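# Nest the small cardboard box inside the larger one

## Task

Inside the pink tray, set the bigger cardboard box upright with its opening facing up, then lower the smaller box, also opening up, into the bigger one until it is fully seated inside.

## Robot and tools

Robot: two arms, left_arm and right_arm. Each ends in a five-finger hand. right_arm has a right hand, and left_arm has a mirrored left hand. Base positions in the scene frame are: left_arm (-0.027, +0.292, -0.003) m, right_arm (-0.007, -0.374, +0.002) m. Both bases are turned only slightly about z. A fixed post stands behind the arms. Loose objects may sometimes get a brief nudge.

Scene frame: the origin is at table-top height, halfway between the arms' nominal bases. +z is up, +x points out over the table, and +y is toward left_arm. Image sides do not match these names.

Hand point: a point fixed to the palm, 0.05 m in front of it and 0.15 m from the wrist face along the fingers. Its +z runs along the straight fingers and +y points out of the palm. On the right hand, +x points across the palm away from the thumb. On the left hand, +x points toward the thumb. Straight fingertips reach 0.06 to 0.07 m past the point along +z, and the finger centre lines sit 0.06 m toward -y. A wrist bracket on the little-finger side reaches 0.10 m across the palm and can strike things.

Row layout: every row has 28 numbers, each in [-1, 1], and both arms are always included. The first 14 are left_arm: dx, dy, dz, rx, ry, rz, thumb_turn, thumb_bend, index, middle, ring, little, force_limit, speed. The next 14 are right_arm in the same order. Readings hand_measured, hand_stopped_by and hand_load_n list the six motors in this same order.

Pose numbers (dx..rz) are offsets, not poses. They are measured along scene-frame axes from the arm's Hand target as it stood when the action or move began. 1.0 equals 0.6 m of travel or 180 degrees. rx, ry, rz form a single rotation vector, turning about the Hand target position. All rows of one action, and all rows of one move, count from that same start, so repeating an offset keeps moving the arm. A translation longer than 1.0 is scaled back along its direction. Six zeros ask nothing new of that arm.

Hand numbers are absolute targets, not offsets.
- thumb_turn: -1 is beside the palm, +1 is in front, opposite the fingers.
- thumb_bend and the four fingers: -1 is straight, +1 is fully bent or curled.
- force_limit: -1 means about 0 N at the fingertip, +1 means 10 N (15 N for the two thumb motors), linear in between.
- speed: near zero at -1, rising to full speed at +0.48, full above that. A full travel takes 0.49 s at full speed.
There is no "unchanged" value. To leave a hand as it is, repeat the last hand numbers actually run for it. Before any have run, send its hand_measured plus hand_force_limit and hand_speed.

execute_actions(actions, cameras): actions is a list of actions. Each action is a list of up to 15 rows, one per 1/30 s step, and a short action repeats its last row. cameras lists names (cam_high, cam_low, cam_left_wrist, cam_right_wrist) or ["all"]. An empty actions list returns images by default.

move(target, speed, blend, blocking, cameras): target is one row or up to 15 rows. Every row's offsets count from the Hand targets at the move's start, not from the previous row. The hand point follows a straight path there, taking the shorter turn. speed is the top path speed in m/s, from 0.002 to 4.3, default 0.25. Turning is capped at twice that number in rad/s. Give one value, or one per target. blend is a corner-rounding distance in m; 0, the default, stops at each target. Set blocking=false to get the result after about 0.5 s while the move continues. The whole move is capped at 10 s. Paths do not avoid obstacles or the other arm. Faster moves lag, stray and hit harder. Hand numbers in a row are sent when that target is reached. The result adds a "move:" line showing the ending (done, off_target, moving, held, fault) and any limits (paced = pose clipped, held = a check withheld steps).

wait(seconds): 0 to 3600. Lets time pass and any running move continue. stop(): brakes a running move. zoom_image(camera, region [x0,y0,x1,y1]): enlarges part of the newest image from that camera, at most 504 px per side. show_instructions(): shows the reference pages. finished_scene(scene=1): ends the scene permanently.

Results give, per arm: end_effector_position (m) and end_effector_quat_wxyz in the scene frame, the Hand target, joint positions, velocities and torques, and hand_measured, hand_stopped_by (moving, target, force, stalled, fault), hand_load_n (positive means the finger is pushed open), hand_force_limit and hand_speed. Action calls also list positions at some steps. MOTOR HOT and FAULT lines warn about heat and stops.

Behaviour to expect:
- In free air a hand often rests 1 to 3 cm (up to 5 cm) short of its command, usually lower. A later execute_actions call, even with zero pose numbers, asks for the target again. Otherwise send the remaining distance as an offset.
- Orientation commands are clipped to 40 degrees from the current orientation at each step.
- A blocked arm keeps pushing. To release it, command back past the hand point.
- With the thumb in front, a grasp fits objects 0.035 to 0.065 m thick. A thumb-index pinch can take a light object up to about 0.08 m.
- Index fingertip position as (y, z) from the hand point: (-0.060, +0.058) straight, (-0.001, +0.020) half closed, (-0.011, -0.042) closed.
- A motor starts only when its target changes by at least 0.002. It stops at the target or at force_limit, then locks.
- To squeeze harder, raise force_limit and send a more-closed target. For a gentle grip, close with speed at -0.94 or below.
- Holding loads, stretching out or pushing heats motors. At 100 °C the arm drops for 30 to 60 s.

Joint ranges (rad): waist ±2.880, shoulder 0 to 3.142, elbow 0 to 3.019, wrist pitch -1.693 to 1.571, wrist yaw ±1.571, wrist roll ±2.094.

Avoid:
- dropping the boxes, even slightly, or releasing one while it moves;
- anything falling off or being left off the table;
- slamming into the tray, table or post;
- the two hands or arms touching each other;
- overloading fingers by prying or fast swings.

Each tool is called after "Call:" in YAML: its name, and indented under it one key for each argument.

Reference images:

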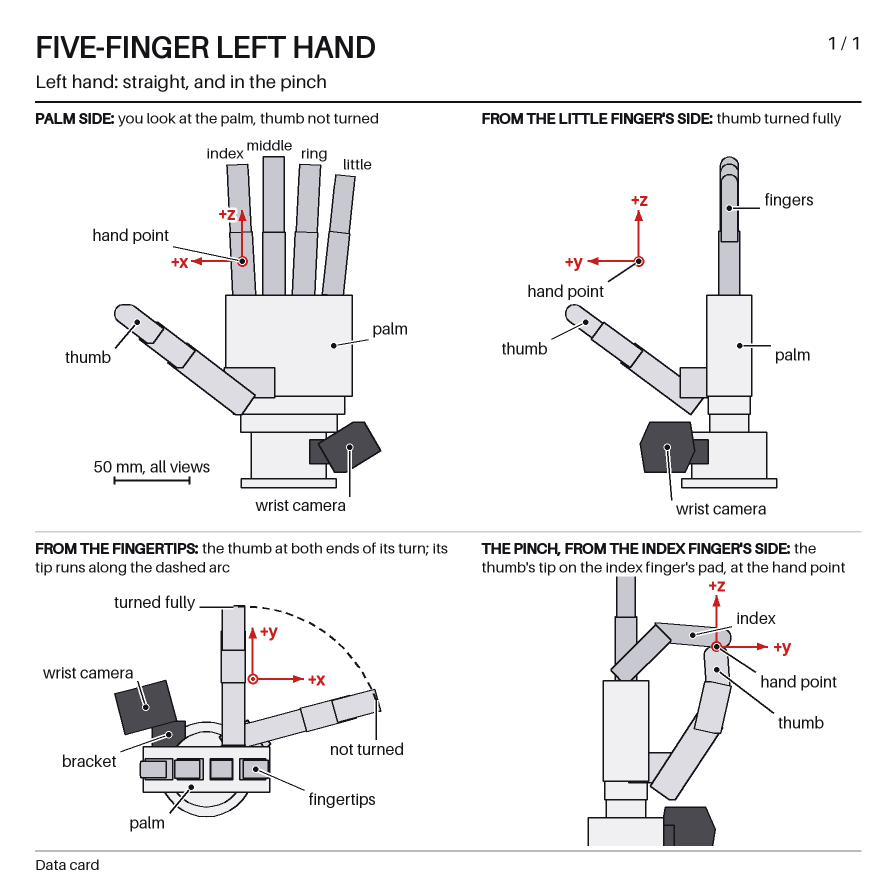

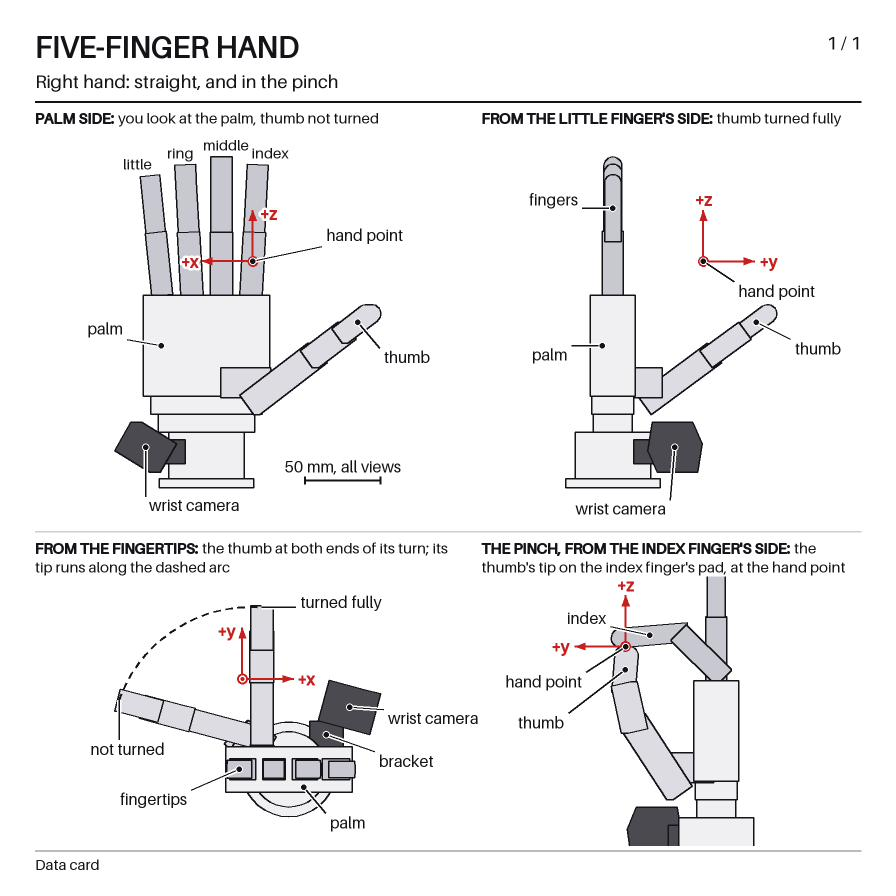

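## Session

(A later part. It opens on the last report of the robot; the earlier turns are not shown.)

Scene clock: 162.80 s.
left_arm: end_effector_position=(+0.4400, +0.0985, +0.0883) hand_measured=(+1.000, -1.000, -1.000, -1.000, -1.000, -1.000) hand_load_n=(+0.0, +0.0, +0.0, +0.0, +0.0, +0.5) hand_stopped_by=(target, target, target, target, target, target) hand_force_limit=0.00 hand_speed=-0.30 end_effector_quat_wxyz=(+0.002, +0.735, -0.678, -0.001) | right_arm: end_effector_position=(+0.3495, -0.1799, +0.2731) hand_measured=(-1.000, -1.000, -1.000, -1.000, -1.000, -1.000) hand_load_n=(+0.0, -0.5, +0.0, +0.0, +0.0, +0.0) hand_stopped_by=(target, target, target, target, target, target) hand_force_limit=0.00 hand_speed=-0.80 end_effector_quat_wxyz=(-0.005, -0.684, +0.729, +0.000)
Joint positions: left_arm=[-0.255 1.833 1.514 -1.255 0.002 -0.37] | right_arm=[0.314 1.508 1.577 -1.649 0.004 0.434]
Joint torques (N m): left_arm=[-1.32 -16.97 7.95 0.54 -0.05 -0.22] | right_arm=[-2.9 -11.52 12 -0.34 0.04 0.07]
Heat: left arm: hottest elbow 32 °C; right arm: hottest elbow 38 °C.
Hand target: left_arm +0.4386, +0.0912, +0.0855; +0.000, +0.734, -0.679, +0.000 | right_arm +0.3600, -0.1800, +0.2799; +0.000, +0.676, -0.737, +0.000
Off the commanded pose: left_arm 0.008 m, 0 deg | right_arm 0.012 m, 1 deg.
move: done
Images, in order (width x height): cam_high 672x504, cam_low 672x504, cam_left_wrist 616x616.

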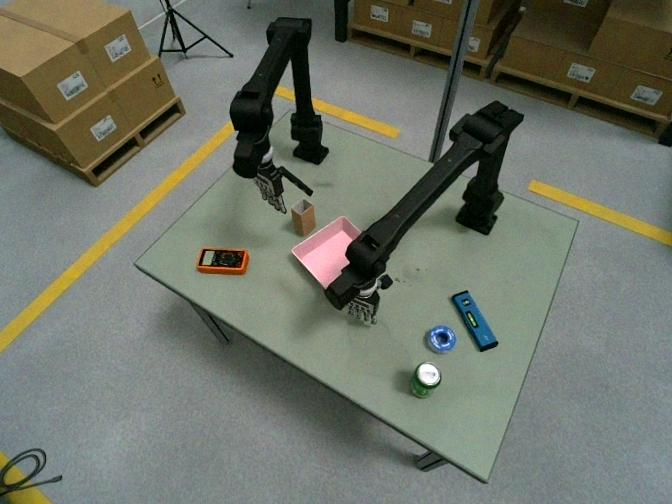

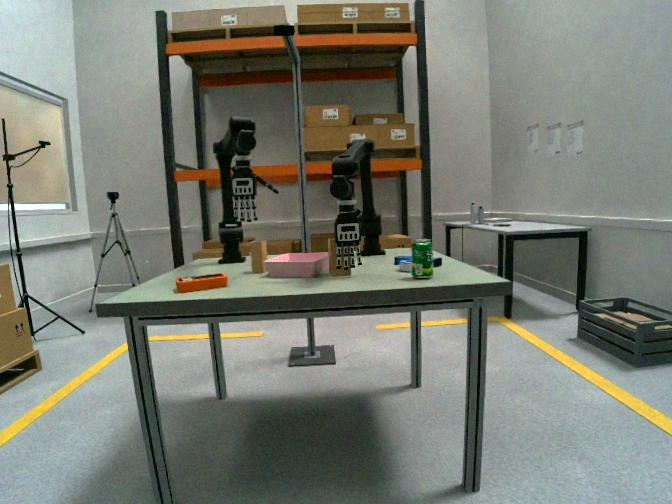

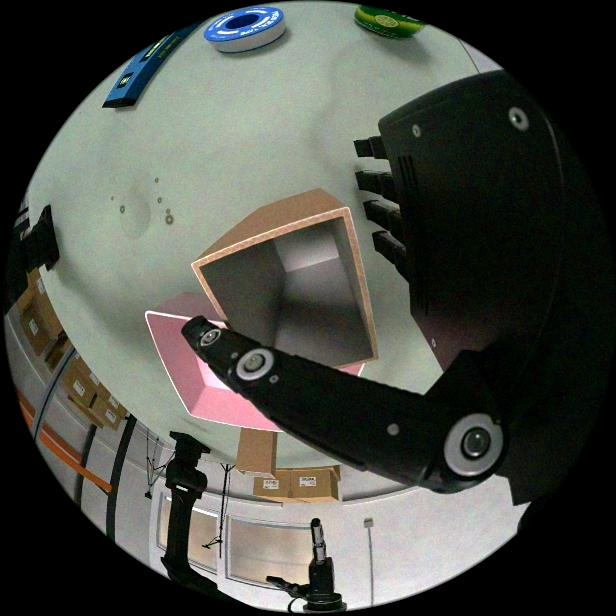

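Call:
move:
  target: [-0.0233,0.0,0,0,0,0.0111,1,-1,-1,-1,-1,-1,0,-0.3,0,0,0,0,0,0,-1,-1,-1,-1,-1,-1,0,-0.8]
  speed: 0.03
  cameras: ["cam_left_wrist","cam_low","cam_high"]

Call:
zoom_image:
  camera: "cam_left_wrist"
  region: [180, 130, 480, 430]

Call:
zoom_image:
  camera: "cam_low"
  region: [280, 190, 380, 290]

Scene clock: 167.13 s.
left_arm: end_effector_position=(+0.4253, +0.0990, +0.0758) hand_measured=(+1.000, -1.000, -1.000, -1.000, -1.000, -1.000) hand_load_n=(+0.0, +0.0, +0.0, +0.0, +0.5, +0.0) hand_stopped_by=(target, target, target, target, target, target) hand_force_limit=0.00 hand_speed=-0.30 end_effector_quat_wxyz=(+0.007, +0.746, -0.665, -0.013) | right_arm: end_effector_position=(+0.3495, -0.1799, +0.2731) hand_measured=(-1.000, -1.000, -1.000, -1.000, -1.000, -1.000) hand_load_n=(+0.0, +0.0, +0.0, +0.0, +0.0, +0.0) hand_stopped_by=(target, target, target, target, target, target) hand_force_limit=0.00 hand_speed=-0.80 end_effector_quat_wxyz=(-0.005, -0.684, +0.729, +0.000)
Joint positions: left_arm=[-0.259 1.823 1.462 -1.239 0.002 -0.41] | right_arm=[0.314 1.508 1.577 -1.649 0.004 0.434]
Joint torques (N m): left_arm=[-1.38 -18.96 7.69 0.5 -0.03 -0.27] | right_arm=[-2.84 -11.58 12.03 -0.32 0.05 0.07]
Heat: left arm: hottest elbow 32 °C; right arm: hottest elbow 38 °C.
Hand target: left_arm +0.4245, +0.0912, +0.0856; +0.000, +0.746, -0.666, +0.000 | right_arm +0.3600, -0.1800, +0.2799; +0.000, +0.676, -0.737, +0.000
Off the commanded pose: left_arm 0.013 m, 2 deg | right_arm 0.012 m, 1 deg.
move: off_target (left_arm)
Images, in order (width x height): cam_high 672x504, cam_low 672x504, cam_left_wrist 616x616.

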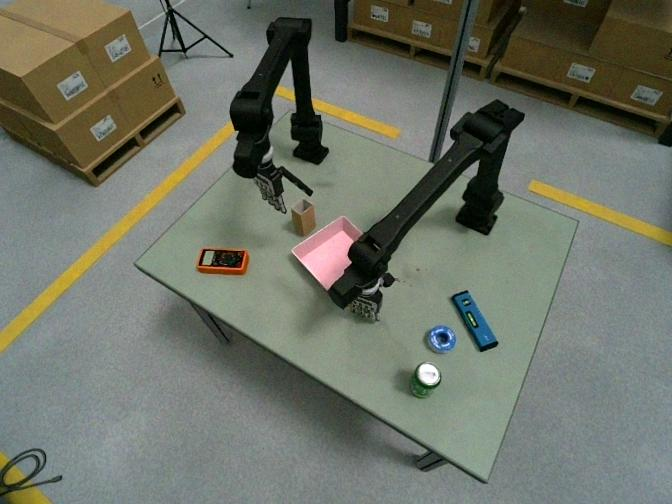

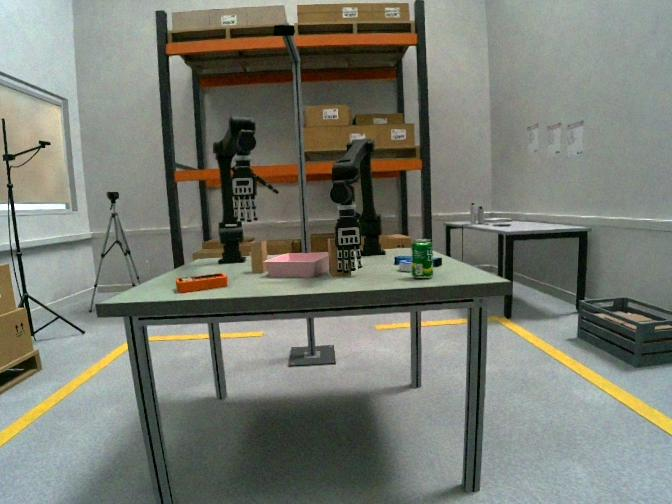

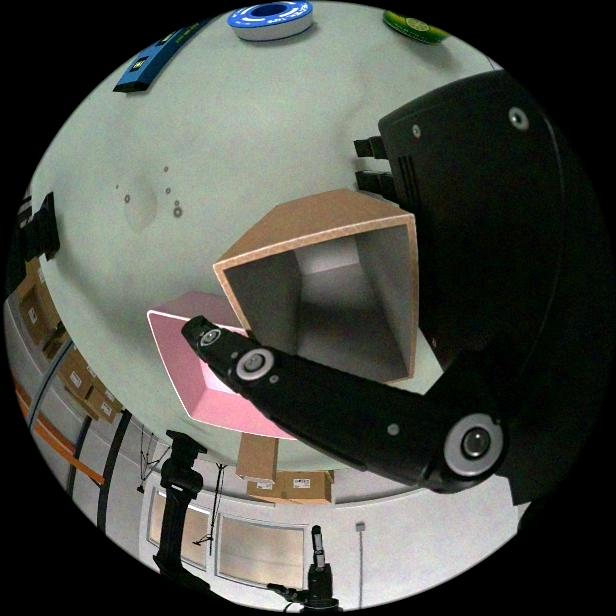

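Scaled by 1.680 from the camera's image (finer frame: 880x880).

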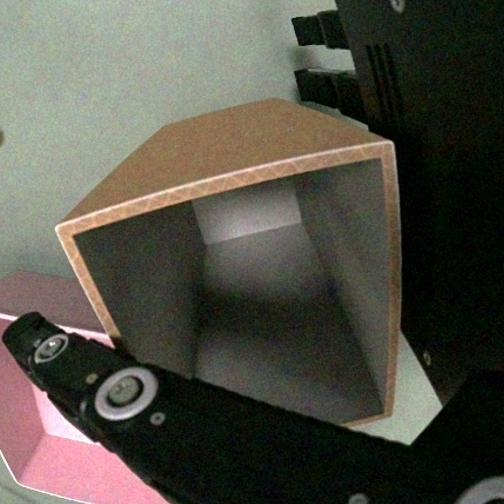

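Scaled by 5.040.

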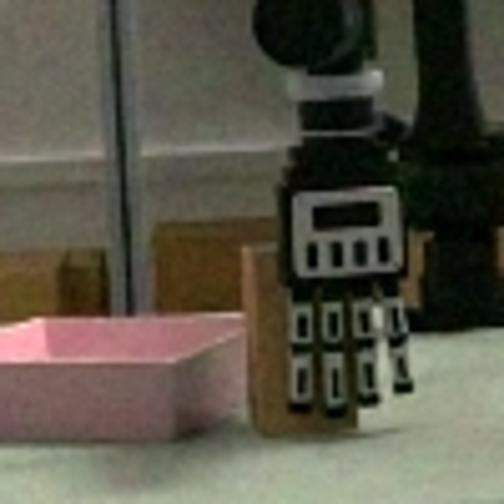

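Call:
move:
  target: [0,0.0,0.0167,0,0,0,1,-1,-1,-1,-1,-1,0,-0.3,0,0,0,0,0,0,-1,-1,-1,-1,-1,-1,0,-0.8]
  speed: 0.03
  cameras: []

Scene clock: 171.50 s.
left_arm: end_effector_position=(+0.4242, +0.0993, +0.0805) hand_measured=(+1.000, -1.000, -1.000, -1.000, -1.000, -1.000) hand_load_n=(+0.0, +0.0, +0.0, -0.5, +0.0, +0.0) hand_stopped_by=(target, target, target, target, target, target) hand_force_limit=0.00 hand_speed=-0.30 end_effector_quat_wxyz=(+0.007, +0.747, -0.665, -0.012) | right_arm: end_effector_position=(+0.3495, -0.1799, +0.2731) hand_measured=(-1.000, -1.000, -1.000, -1.000, -1.000, -1.000) hand_load_n=(+0.0, +0.0, +0.0, +0.0, +0.0, +0.0) hand_stopped_by=(target, target, target, target, target, target) hand_force_limit=0.00 hand_speed=-0.80 end_effector_quat_wxyz=(-0.005, -0.684, +0.729, +0.000)
Joint positions: left_arm=[-0.259 1.814 1.462 -1.245 0.002 -0.411] | right_arm=[0.314 1.508 1.577 -1.649 0.004 0.434]
Joint torques (N m): left_arm=[-1.38 -18.61 9.05 -0.12 -0.04 -0.23] | right_arm=[-2.78 -11.52 12.03 -0.29 0.05 0.07]
Heat: left arm: hottest elbow 32 °C; right arm: hottest elbow 38 °C.
Hand target: left_arm +0.4246, +0.0912, +0.0957; +0.000, +0.746, -0.666, +0.000 | right_arm +0.3600, -0.1800, +0.2799; +0.000, +0.676, -0.737, +0.000
Off the commanded pose: left_arm 0.017 m, 2 deg | right_arm 0.012 m, 1 deg.
move: off_target (left_arm)

Call:
move:
  target: [0,0,0,0,0,0,1,0.0,-1,-1,-1,-1,-0.6,-0.94,0,0,0,0,0,0,-1,-1,-1,-1,-1,-1,0,-0.8]
  cameras: ["cam_left_wrist","cam_low","cam_high"]

Scene clock: 176.73 s.
left_arm: end_effector_position=(+0.4239, +0.0994, +0.0820) hand_measured=(+1.000, -0.618, -1.000, -1.000, -1.000, -1.000) hand_load_n=(+0.0, +3.0, +0.0, +0.0, +0.0, +0.0) hand_stopped_by=(target, force, target, target, target, target) hand_force_limit=-0.60 hand_speed=-0.94 end_effector_quat_wxyz=(+0.006, +0.747, -0.665, -0.011) | right_arm: end_effector_position=(+0.3495, -0.1799, +0.2731) hand_measured=(-1.000, -1.000, -1.000, -1.000, -1.000, -1.000) hand_load_n=(+0.0, +0.0, +0.0, +0.0, +0.0, +0.0) hand_stopped_by=(target, target, target, target, target, target) hand_force_limit=0.00 hand_speed=-0.80 end_effector_quat_wxyz=(-0.005, -0.684, +0.729, +0.000)
Joint positions: left_arm=[-0.259 1.811 1.462 -1.247 0.002 -0.411] | right_arm=[0.314 1.508 1.577 -1.649 0.004 0.434]
Joint torques (N m): left_arm=[-1.32 -18.49 9.07 -0.05 -0.03 -0.23] | right_arm=[-2.84 -11.63 12 -0.32 0.05 0.07]
Heat: left arm: hottest elbow 32 °C; right arm: hottest elbow 38 °C.
Hand target: left_arm +0.4246, +0.0912, +0.0955; +0.000, +0.746, -0.666, +0.000 | right_arm +0.3600, -0.1800, +0.2799; +0.000, +0.676, -0.737, +0.000
Off the commanded pose: left_arm 0.016 m, 1 deg | right_arm 0.012 m, 1 deg.
move: done
Images, in order (width x height): cam_high 672x504, cam_low 672x504, cam_left_wrist 616x616.

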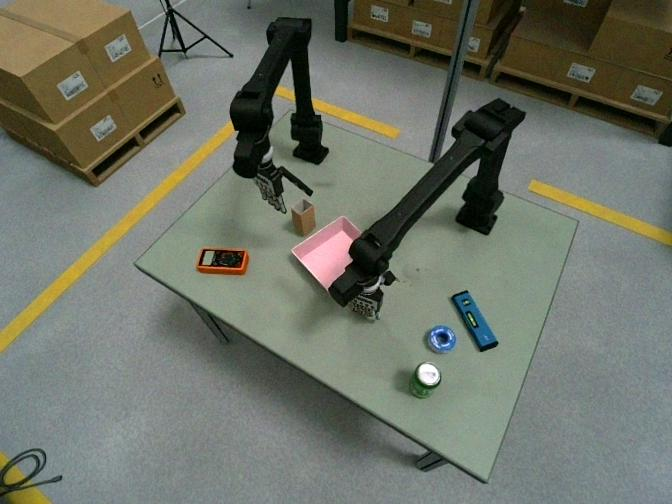

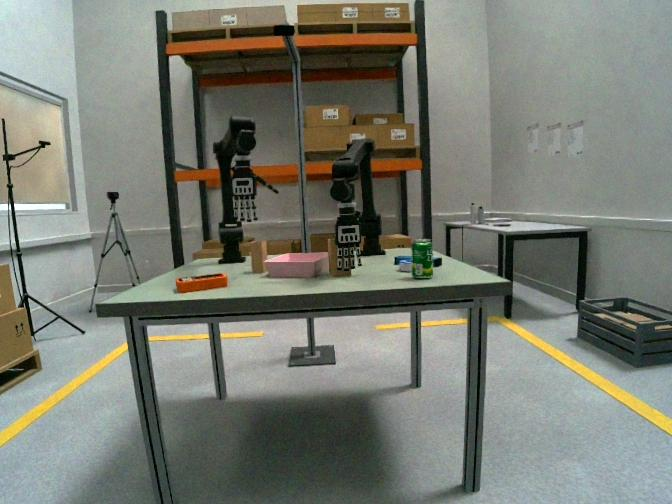

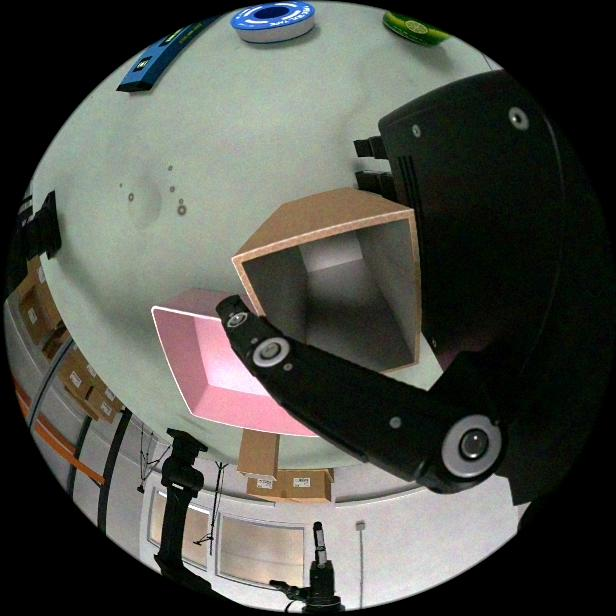

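Call:
move:
  target: [0,0,0.2,0,0,0,1,0.0,-1,-1,-1,-1,-0.6,-0.94,0,0,0,0,0,0,-1,-1,-1,-1,-1,-1,0,-0.8]
  speed: 0.08
  cameras: ["cam_left_wrist","cam_low","cam_high"]

Call:
zoom_image:
  camera: "cam_low"
  region: [250, 170, 390, 290]

Call:
zoom_image:
  camera: "cam_high"
  region: [270, 190, 430, 350]

Scene clock: 179.83 s.
left_arm: end_effector_position=(+0.4136, +0.1025, +0.1876) hand_measured=(+1.000, -0.618, -1.000, -1.000, -1.000, -1.000) hand_load_n=(+0.0, +3.0, +0.0, +0.0, +0.0, +0.0) hand_stopped_by=(target, force, target, target, target, target) hand_force_limit=-0.60 hand_speed=-0.94 end_effector_quat_wxyz=(+0.015, +0.746, -0.665, -0.030) | right_arm: end_effector_position=(+0.3495, -0.1799, +0.2731) hand_measured=(-1.000, -1.000, -1.000, -1.000, -1.000, -1.000) hand_load_n=(+0.0, +0.0, +0.0, +0.0, +0.0, +0.0) hand_stopped_by=(target, target, target, target, target, target) hand_force_limit=0.00 hand_speed=-0.80 end_effector_quat_wxyz=(-0.005, -0.684, +0.729, +0.000)
Joint positions: left_arm=[-0.259 1.752 1.657 -1.543 0.002 -0.411] | right_arm=[0.314 1.508 1.577 -1.649 0.004 0.434]
Joint torques (N m): left_arm=[-1.38 -17.9 13.48 -0.17 -0.01 -0.23] | right_arm=[-2.78 -11.52 12.03 -0.36 0.05 0.07]
Heat: left arm: hottest elbow 33 °C; right arm: hottest elbow 38 °C.
Hand target: left_arm +0.4246, +0.0912, +0.2156; +0.000, +0.746, -0.666, +0.000 | right_arm +0.3600, -0.1800, +0.2799; +0.000, +0.676, -0.737, +0.000
Off the commanded pose: left_arm 0.032 m, 4 deg | right_arm 0.012 m, 1 deg.
move: off_target (left_arm)
Images, in order (width x height): cam_high 672x504, cam_low 672x504, cam_left_wrist 616x616.

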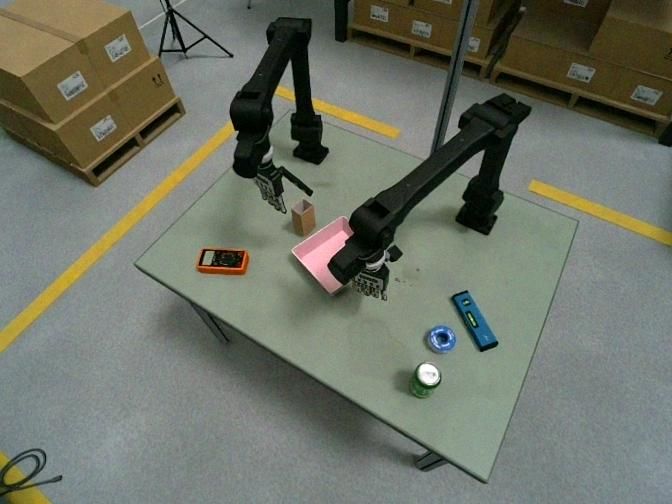

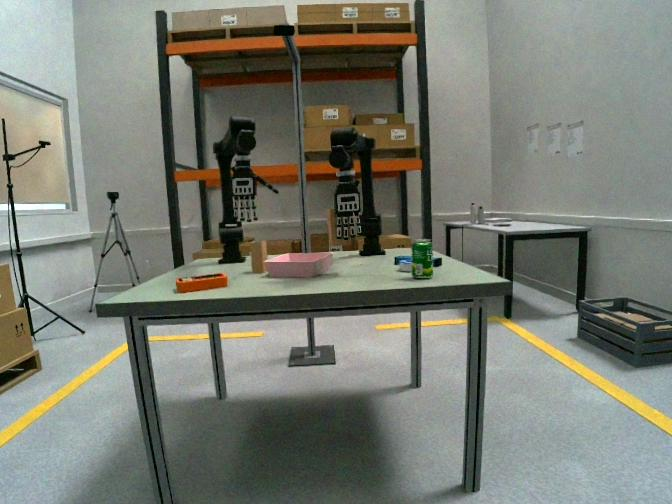

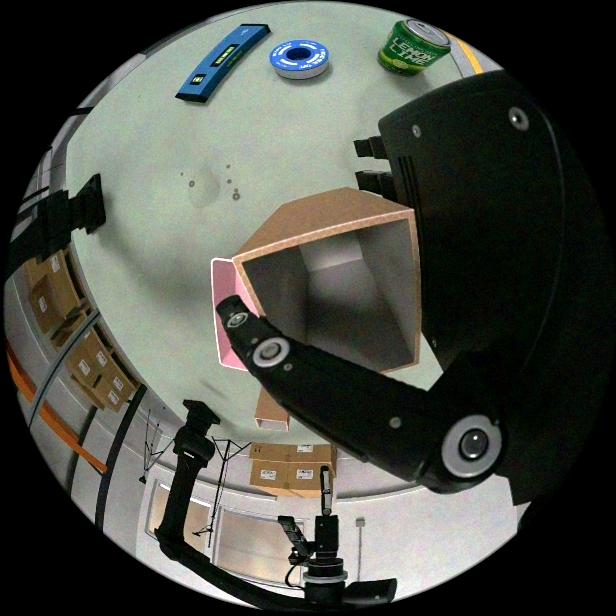

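Scaled by 3.600.

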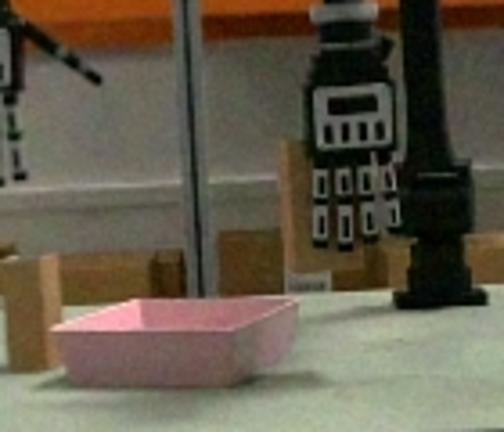

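Scaled by 3.150.

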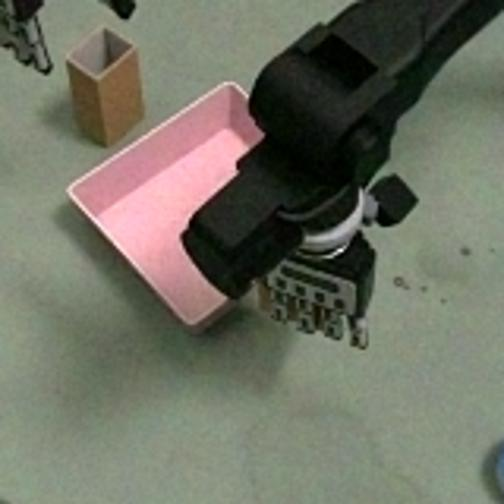

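Call:
move:
  target:
    - [0,0,0,0,0,0,1,0.0,-1,-1,-1,-1,-0.6,-0.94,-0.1,-0.25,0,0,0,0,-1,-1,-1,-1,-1,-1,0,-0.8]
    - [-0.0677,-0.1437,0,0,0,-0.6444,1,0.0,-1,-1,-1,-1,-0.6,-0.94,-0.1,-0.25,0,0,0,0,-1,-1,-1,-1,-1,-1,0,-0.8]
  speed: [0.2,0.2]
  cameras: ["all"]

Call:
zoom_image:
  camera: "cam_high"
  region: [270, 190, 430, 350]

Call:
zoom_image:
  camera: "cam_low"
  region: [230, 170, 370, 290]

Scene clock: 198.90 s.
left_arm: end_effector_position=(+0.3859, +0.0105, +0.2002) hand_measured=(+1.000, -0.618, -1.000, -1.000, -1.000, -1.000) hand_load_n=(+0.0, +2.5, +0.0, +0.0, +0.0, +0.0) hand_stopped_by=(target, force, target, target, target, target) hand_force_limit=-0.60 hand_speed=-0.94 end_effector_quat_wxyz=(-0.017, +0.157, +0.987, +0.009) | right_arm: end_effector_position=(+0.3037, -0.3281, +0.2800) hand_measured=(-1.000, -1.000, -1.000, -1.000, -1.000, -1.000) hand_load_n=(+0.0, +0.0, +0.0, +0.0, +0.0, +0.0) hand_stopped_by=(target, target, target, target, target, target) hand_force_limit=0.00 hand_speed=-0.80 end_effector_quat_wxyz=(+0.003, -0.674, +0.738, -0.004)
Joint positions: left_arm=[-0.651 1.807 1.77 -1.573 0.001 1.199] | right_arm=[-0.026 1.298 1.385 -1.649 0.003 0.121]
Joint torques (N m): left_arm=[-1.2 -19.6 9.28 0.34 -0.01 0.04] | right_arm=[-2.26 -9.41 8.47 -0.17 0.09 -0.14]
Heat: left arm: hottest elbow 36 °C; right arm: hottest elbow 39 °C.
Hand target: left_arm +0.3840, +0.0050, +0.2156; +0.000, +0.170, +0.985, +0.000 | right_arm +0.3000, -0.3300, +0.2800; +0.000, -0.676, +0.737, +0.000
Off the commanded pose: left_arm 0.016 m, 3 deg | right_arm 0.004 m, 1 deg.
move: off_target (left_arm)

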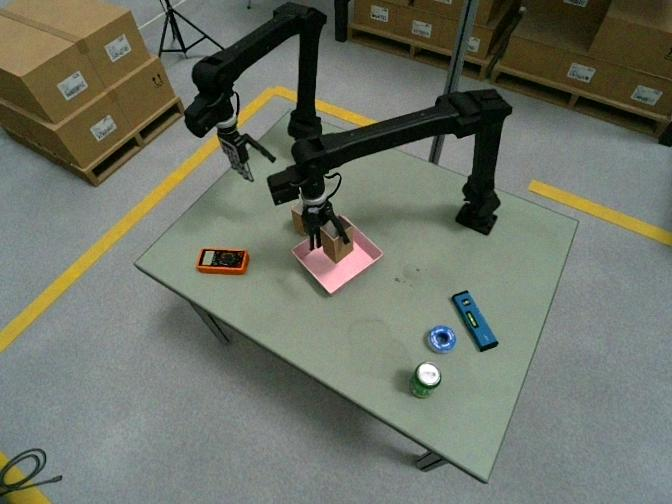

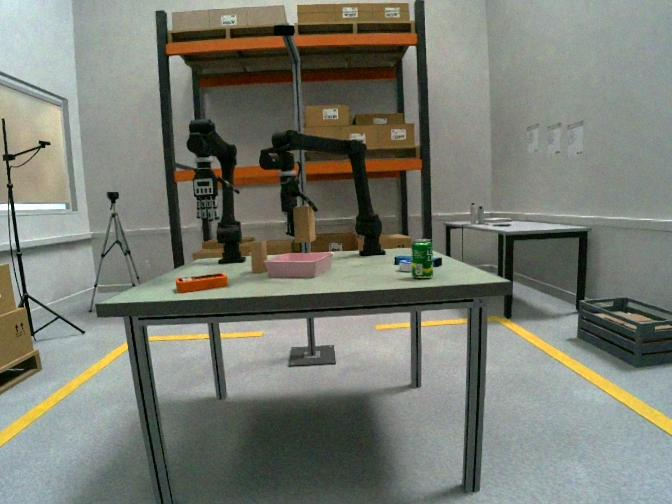

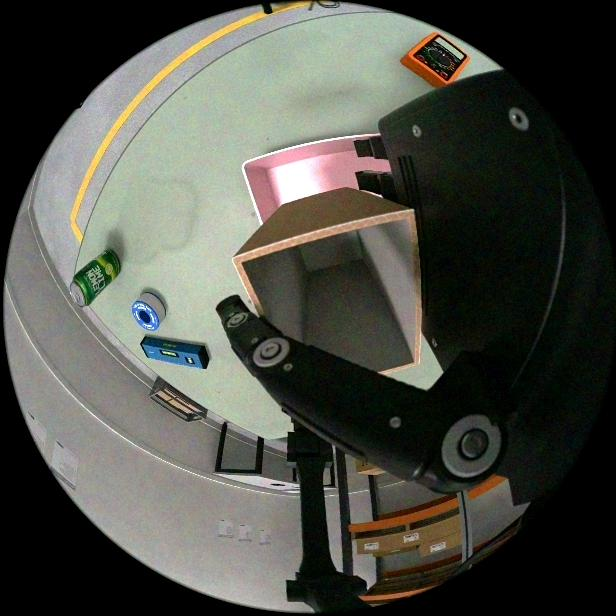

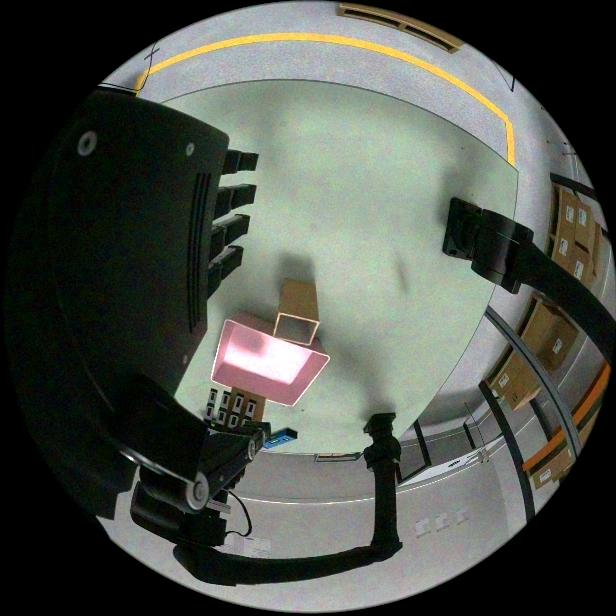

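Scaled by 3.150.

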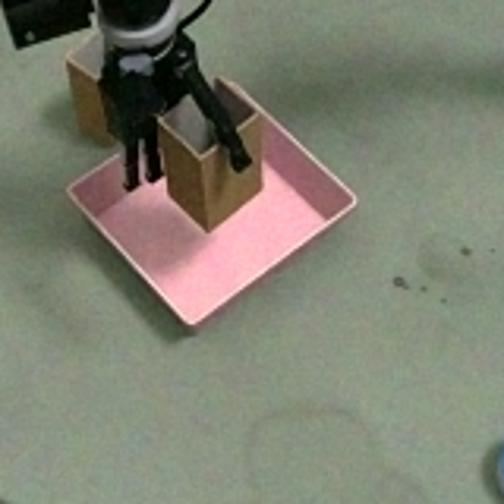

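Scaled by 3.600.

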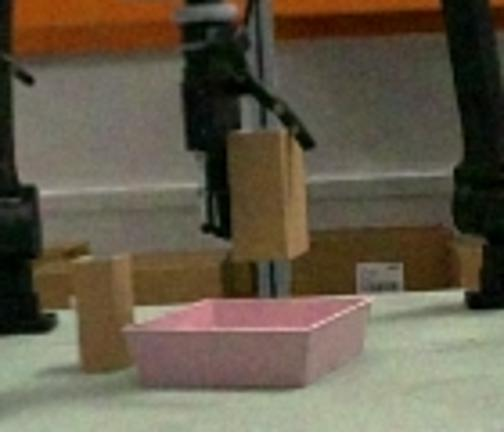

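Call:
move:
  target: [-0.0617,-0.0267,-0.0667,0,0,-0.008,1,0.0,-1,-1,-1,-1,-0.6,-0.94,0,0,0,0,0,0,-1,-1,-1,-1,-1,-1,0,-0.8]
  speed: 0.08
  cameras: ["all"]

Call:
zoom_image:
  camera: "cam_high"
  region: [270, 190, 430, 350]

Call:
zoom_image:
  camera: "cam_low"
  region: [230, 170, 370, 290]

Call:
zoom_image:
  camera: "cam_right_wrist"
  region: [190, 260, 350, 420]

Scene clock: 209.20 s.
left_arm: end_effector_position=(+0.3514, -0.0064, +0.1653) hand_measured=(+1.000, -0.618, -1.000, -1.000, -1.000, -1.000) hand_load_n=(+0.0, +2.5, +0.0, +0.0, +0.0, +0.0) hand_stopped_by=(target, force, target, target, target, target) hand_force_limit=-0.60 hand_speed=-0.94 end_effector_quat_wxyz=(-0.013, +0.182, +0.983, +0.008) | right_arm: end_effector_position=(+0.3037, -0.3281, +0.2800) hand_measured=(-1.000, -1.000, -1.000, -1.000, -1.000, -1.000) hand_load_n=(+0.0, +0.0, +0.0, +0.0, +0.0, +0.0) hand_stopped_by=(target, target, target, target, target, target) hand_force_limit=0.00 hand_speed=-0.80 end_effector_quat_wxyz=(+0.003, -0.674, +0.738, -0.004)
Joint positions: left_arm=[-0.722 1.764 1.621 -1.458 0.001 1.179] | right_arm=[-0.026 1.298 1.385 -1.649 0.003 0.121]
Joint torques (N m): left_arm=[-1.08 -18.9 8.24 0.51 0.02 -0.26] | right_arm=[-2.26 -9.47 8.46 -0.2 0.09 -0.16]
Heat: left arm: hottest elbow 35 °C; right arm: hottest elbow 38 °C.
Hand target: left_arm +0.3469, -0.0110, +0.1756; +0.000, +0.182, +0.983, +0.000 | right_arm +0.3000, -0.3300, +0.2800; +0.000, -0.676, +0.737, +0.000
Off the commanded pose: left_arm 0.012 m, 2 deg | right_arm 0.004 m, 1 deg.
move: off_target (left_arm)

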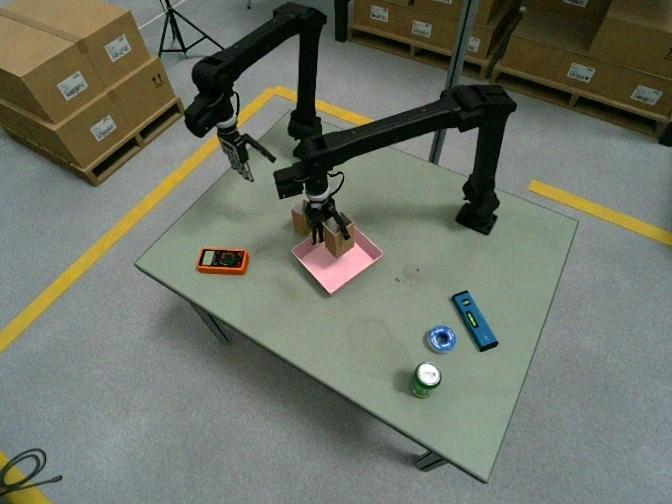

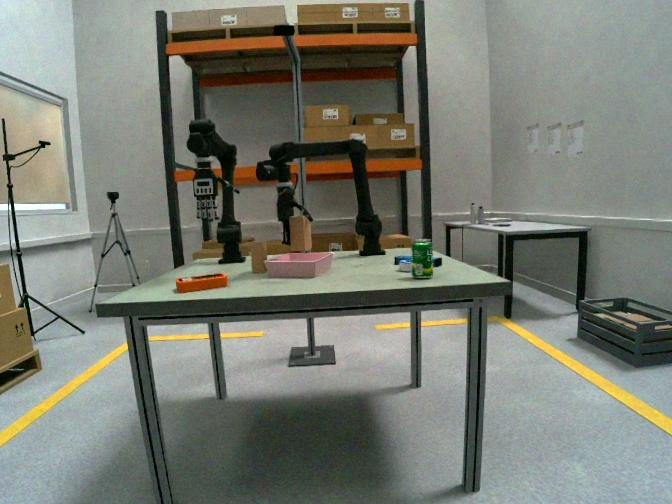

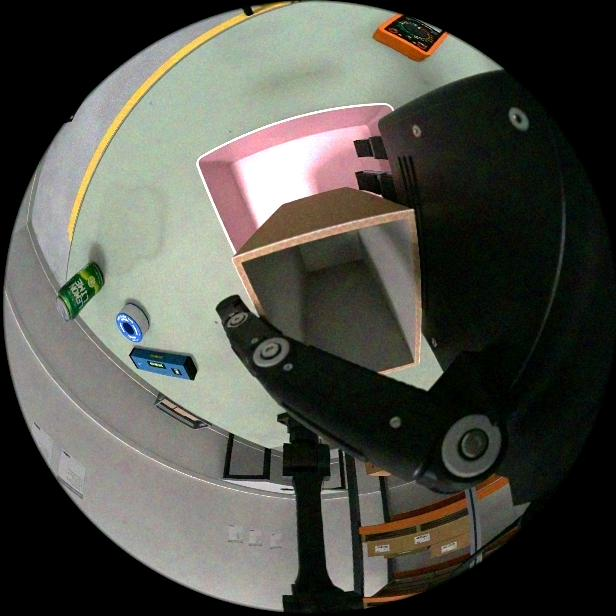

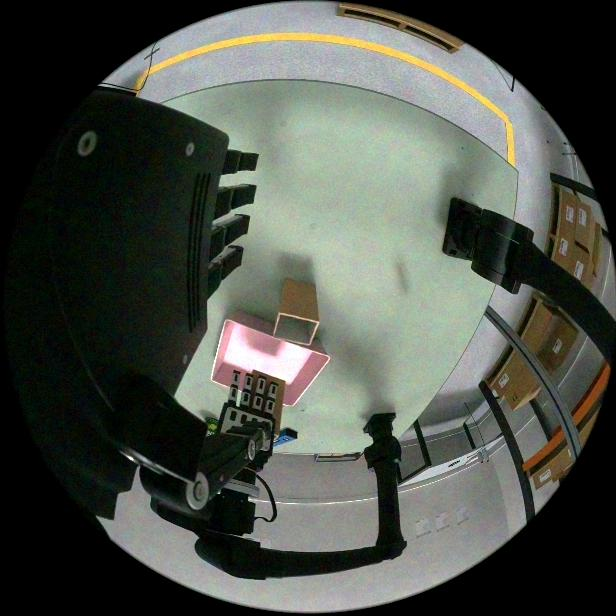

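Scaled by 3.150.

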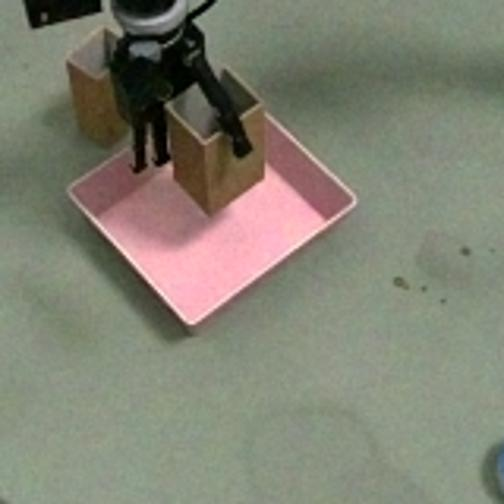

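Scaled by 3.600.

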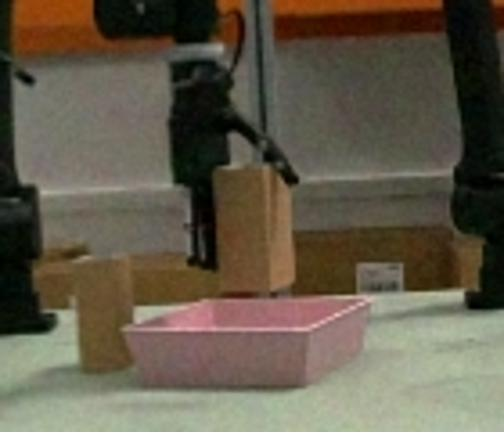

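Scaled by 3.150 from the camera's image (finer frame: 880x880).

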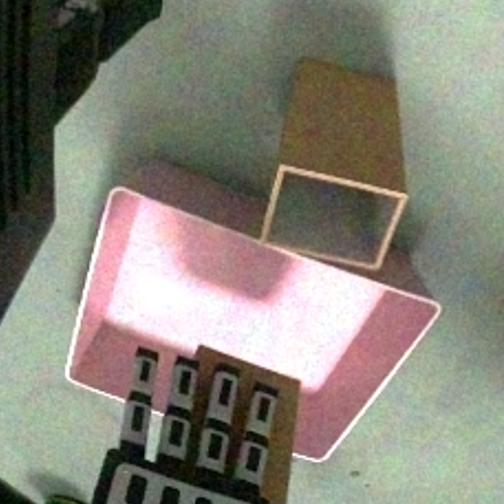

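Call:
move:
  target: [0,0,-0.105,0,0,0,1,0.0,-1,-1,-1,-1,-0.6,-0.94,0,0,0,0,0,0,-1,-1,-1,-1,-1,-1,0,-0.8]
  speed: 0.06
  cameras: ["all"]

Call:
zoom_image:
  camera: "cam_high"
  region: [270, 190, 430, 350]

Call:
zoom_image:
  camera: "cam_low"
  region: [230, 170, 370, 290]

Call:
zoom_image:
  camera: "cam_left_wrist"
  region: [180, 60, 460, 340]

Scene clock: 213.10 s.
left_arm: end_effector_position=(+0.3507, -0.0058, +0.1164) hand_measured=(+1.000, -0.618, -1.000, -1.000, -1.000, -1.000) hand_load_n=(+0.0, +2.5, +0.0, +0.0, +0.0, +0.0) hand_stopped_by=(target, force, target, target, target, target) hand_force_limit=-0.60 hand_speed=-0.94 end_effector_quat_wxyz=(-0.001, +0.182, +0.983, +0.000) | right_arm: end_effector_position=(+0.3037, -0.3281, +0.2800) hand_measured=(-1.000, -1.000, -1.000, -1.000, -1.000, -1.000) hand_load_n=(+0.0, +0.0, +0.0, +0.0, +0.0, +0.0) hand_stopped_by=(target, target, target, target, target, target) hand_force_limit=0.00 hand_speed=-0.80 end_effector_quat_wxyz=(+0.003, -0.674, +0.738, -0.004)
Joint positions: left_arm=[-0.722 1.767 1.497 -1.302 0.001 1.179] | right_arm=[-0.026 1.298 1.385 -1.649 0.003 0.121]
Joint torques (N m): left_arm=[-1.14 -15.91 8.08 0.59 0 -0.23] | right_arm=[-2.2 -9.47 8.44 -0.2 0.09 -0.15]
Heat: left arm: hottest elbow 35 °C; right arm: hottest elbow 38 °C.
Hand target: left_arm +0.3468, -0.0110, +0.1125; +0.000, +0.182, +0.983, +0.000 | right_arm +0.3000, -0.3300, +0.2800; +0.000, -0.676, +0.737, +0.000
Off the commanded pose: left_arm 0.008 m, 0 deg | right_arm 0.004 m, 1 deg.
move: done

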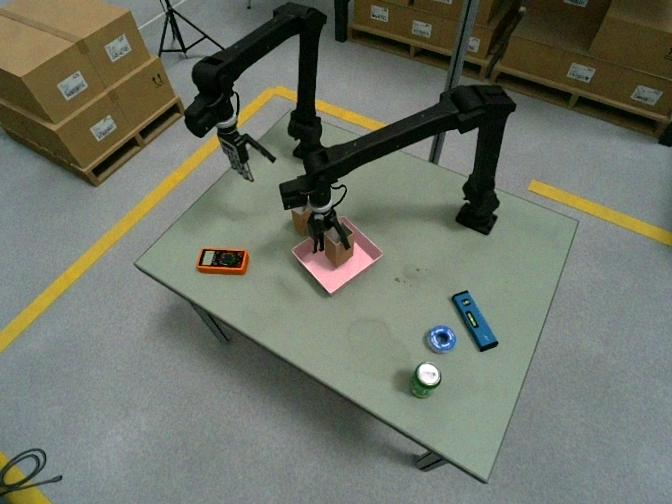

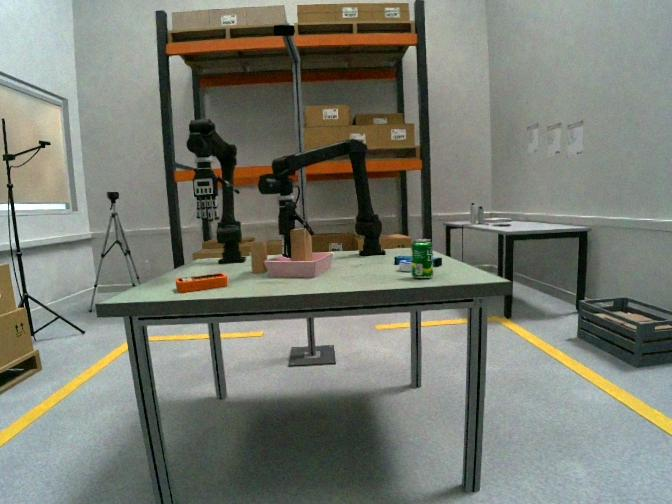

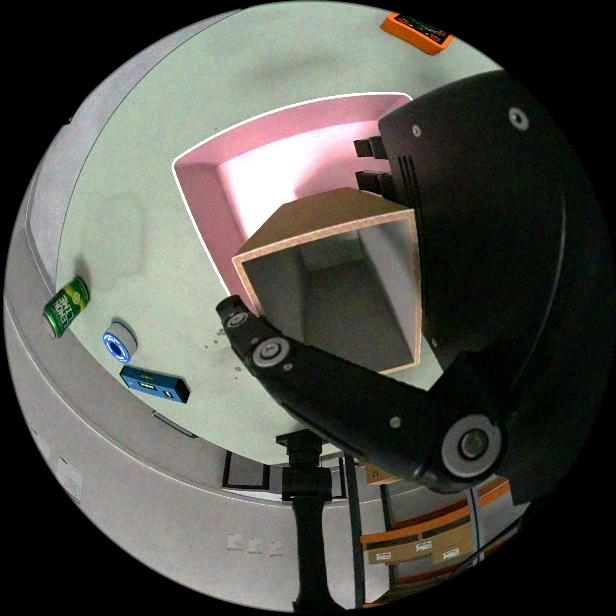

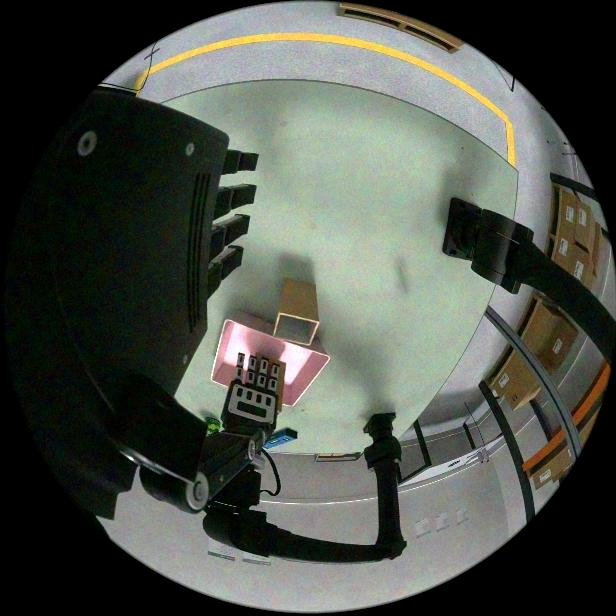

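Scaled by 3.150.

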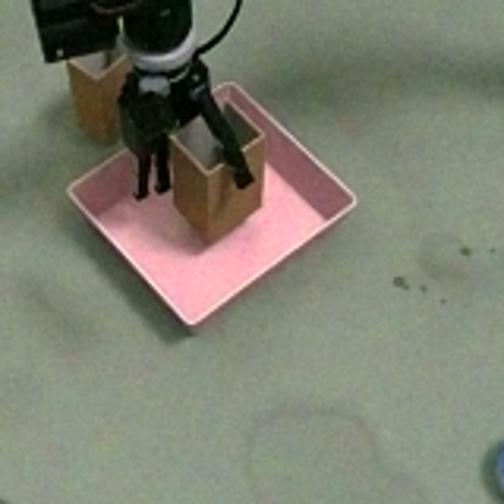

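Scaled by 3.600.

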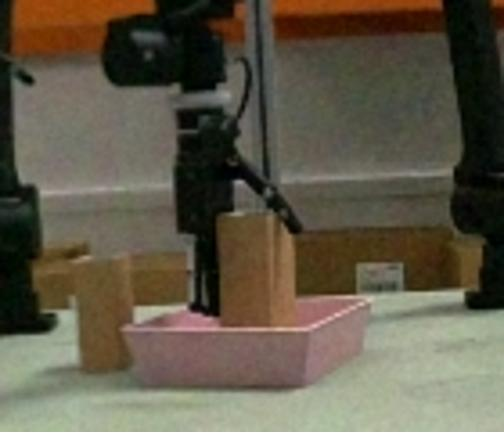

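Scaled by 1.800 from the camera's image (finer frame: 880x880).

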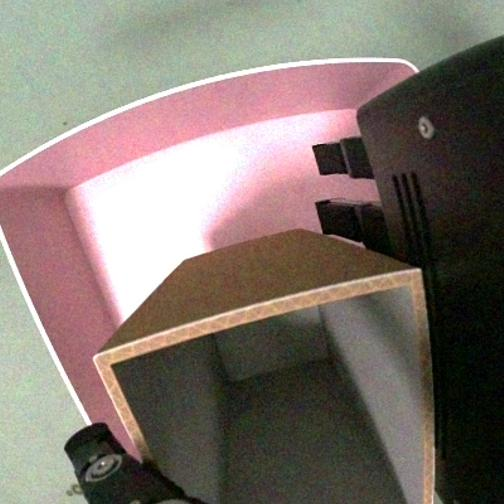

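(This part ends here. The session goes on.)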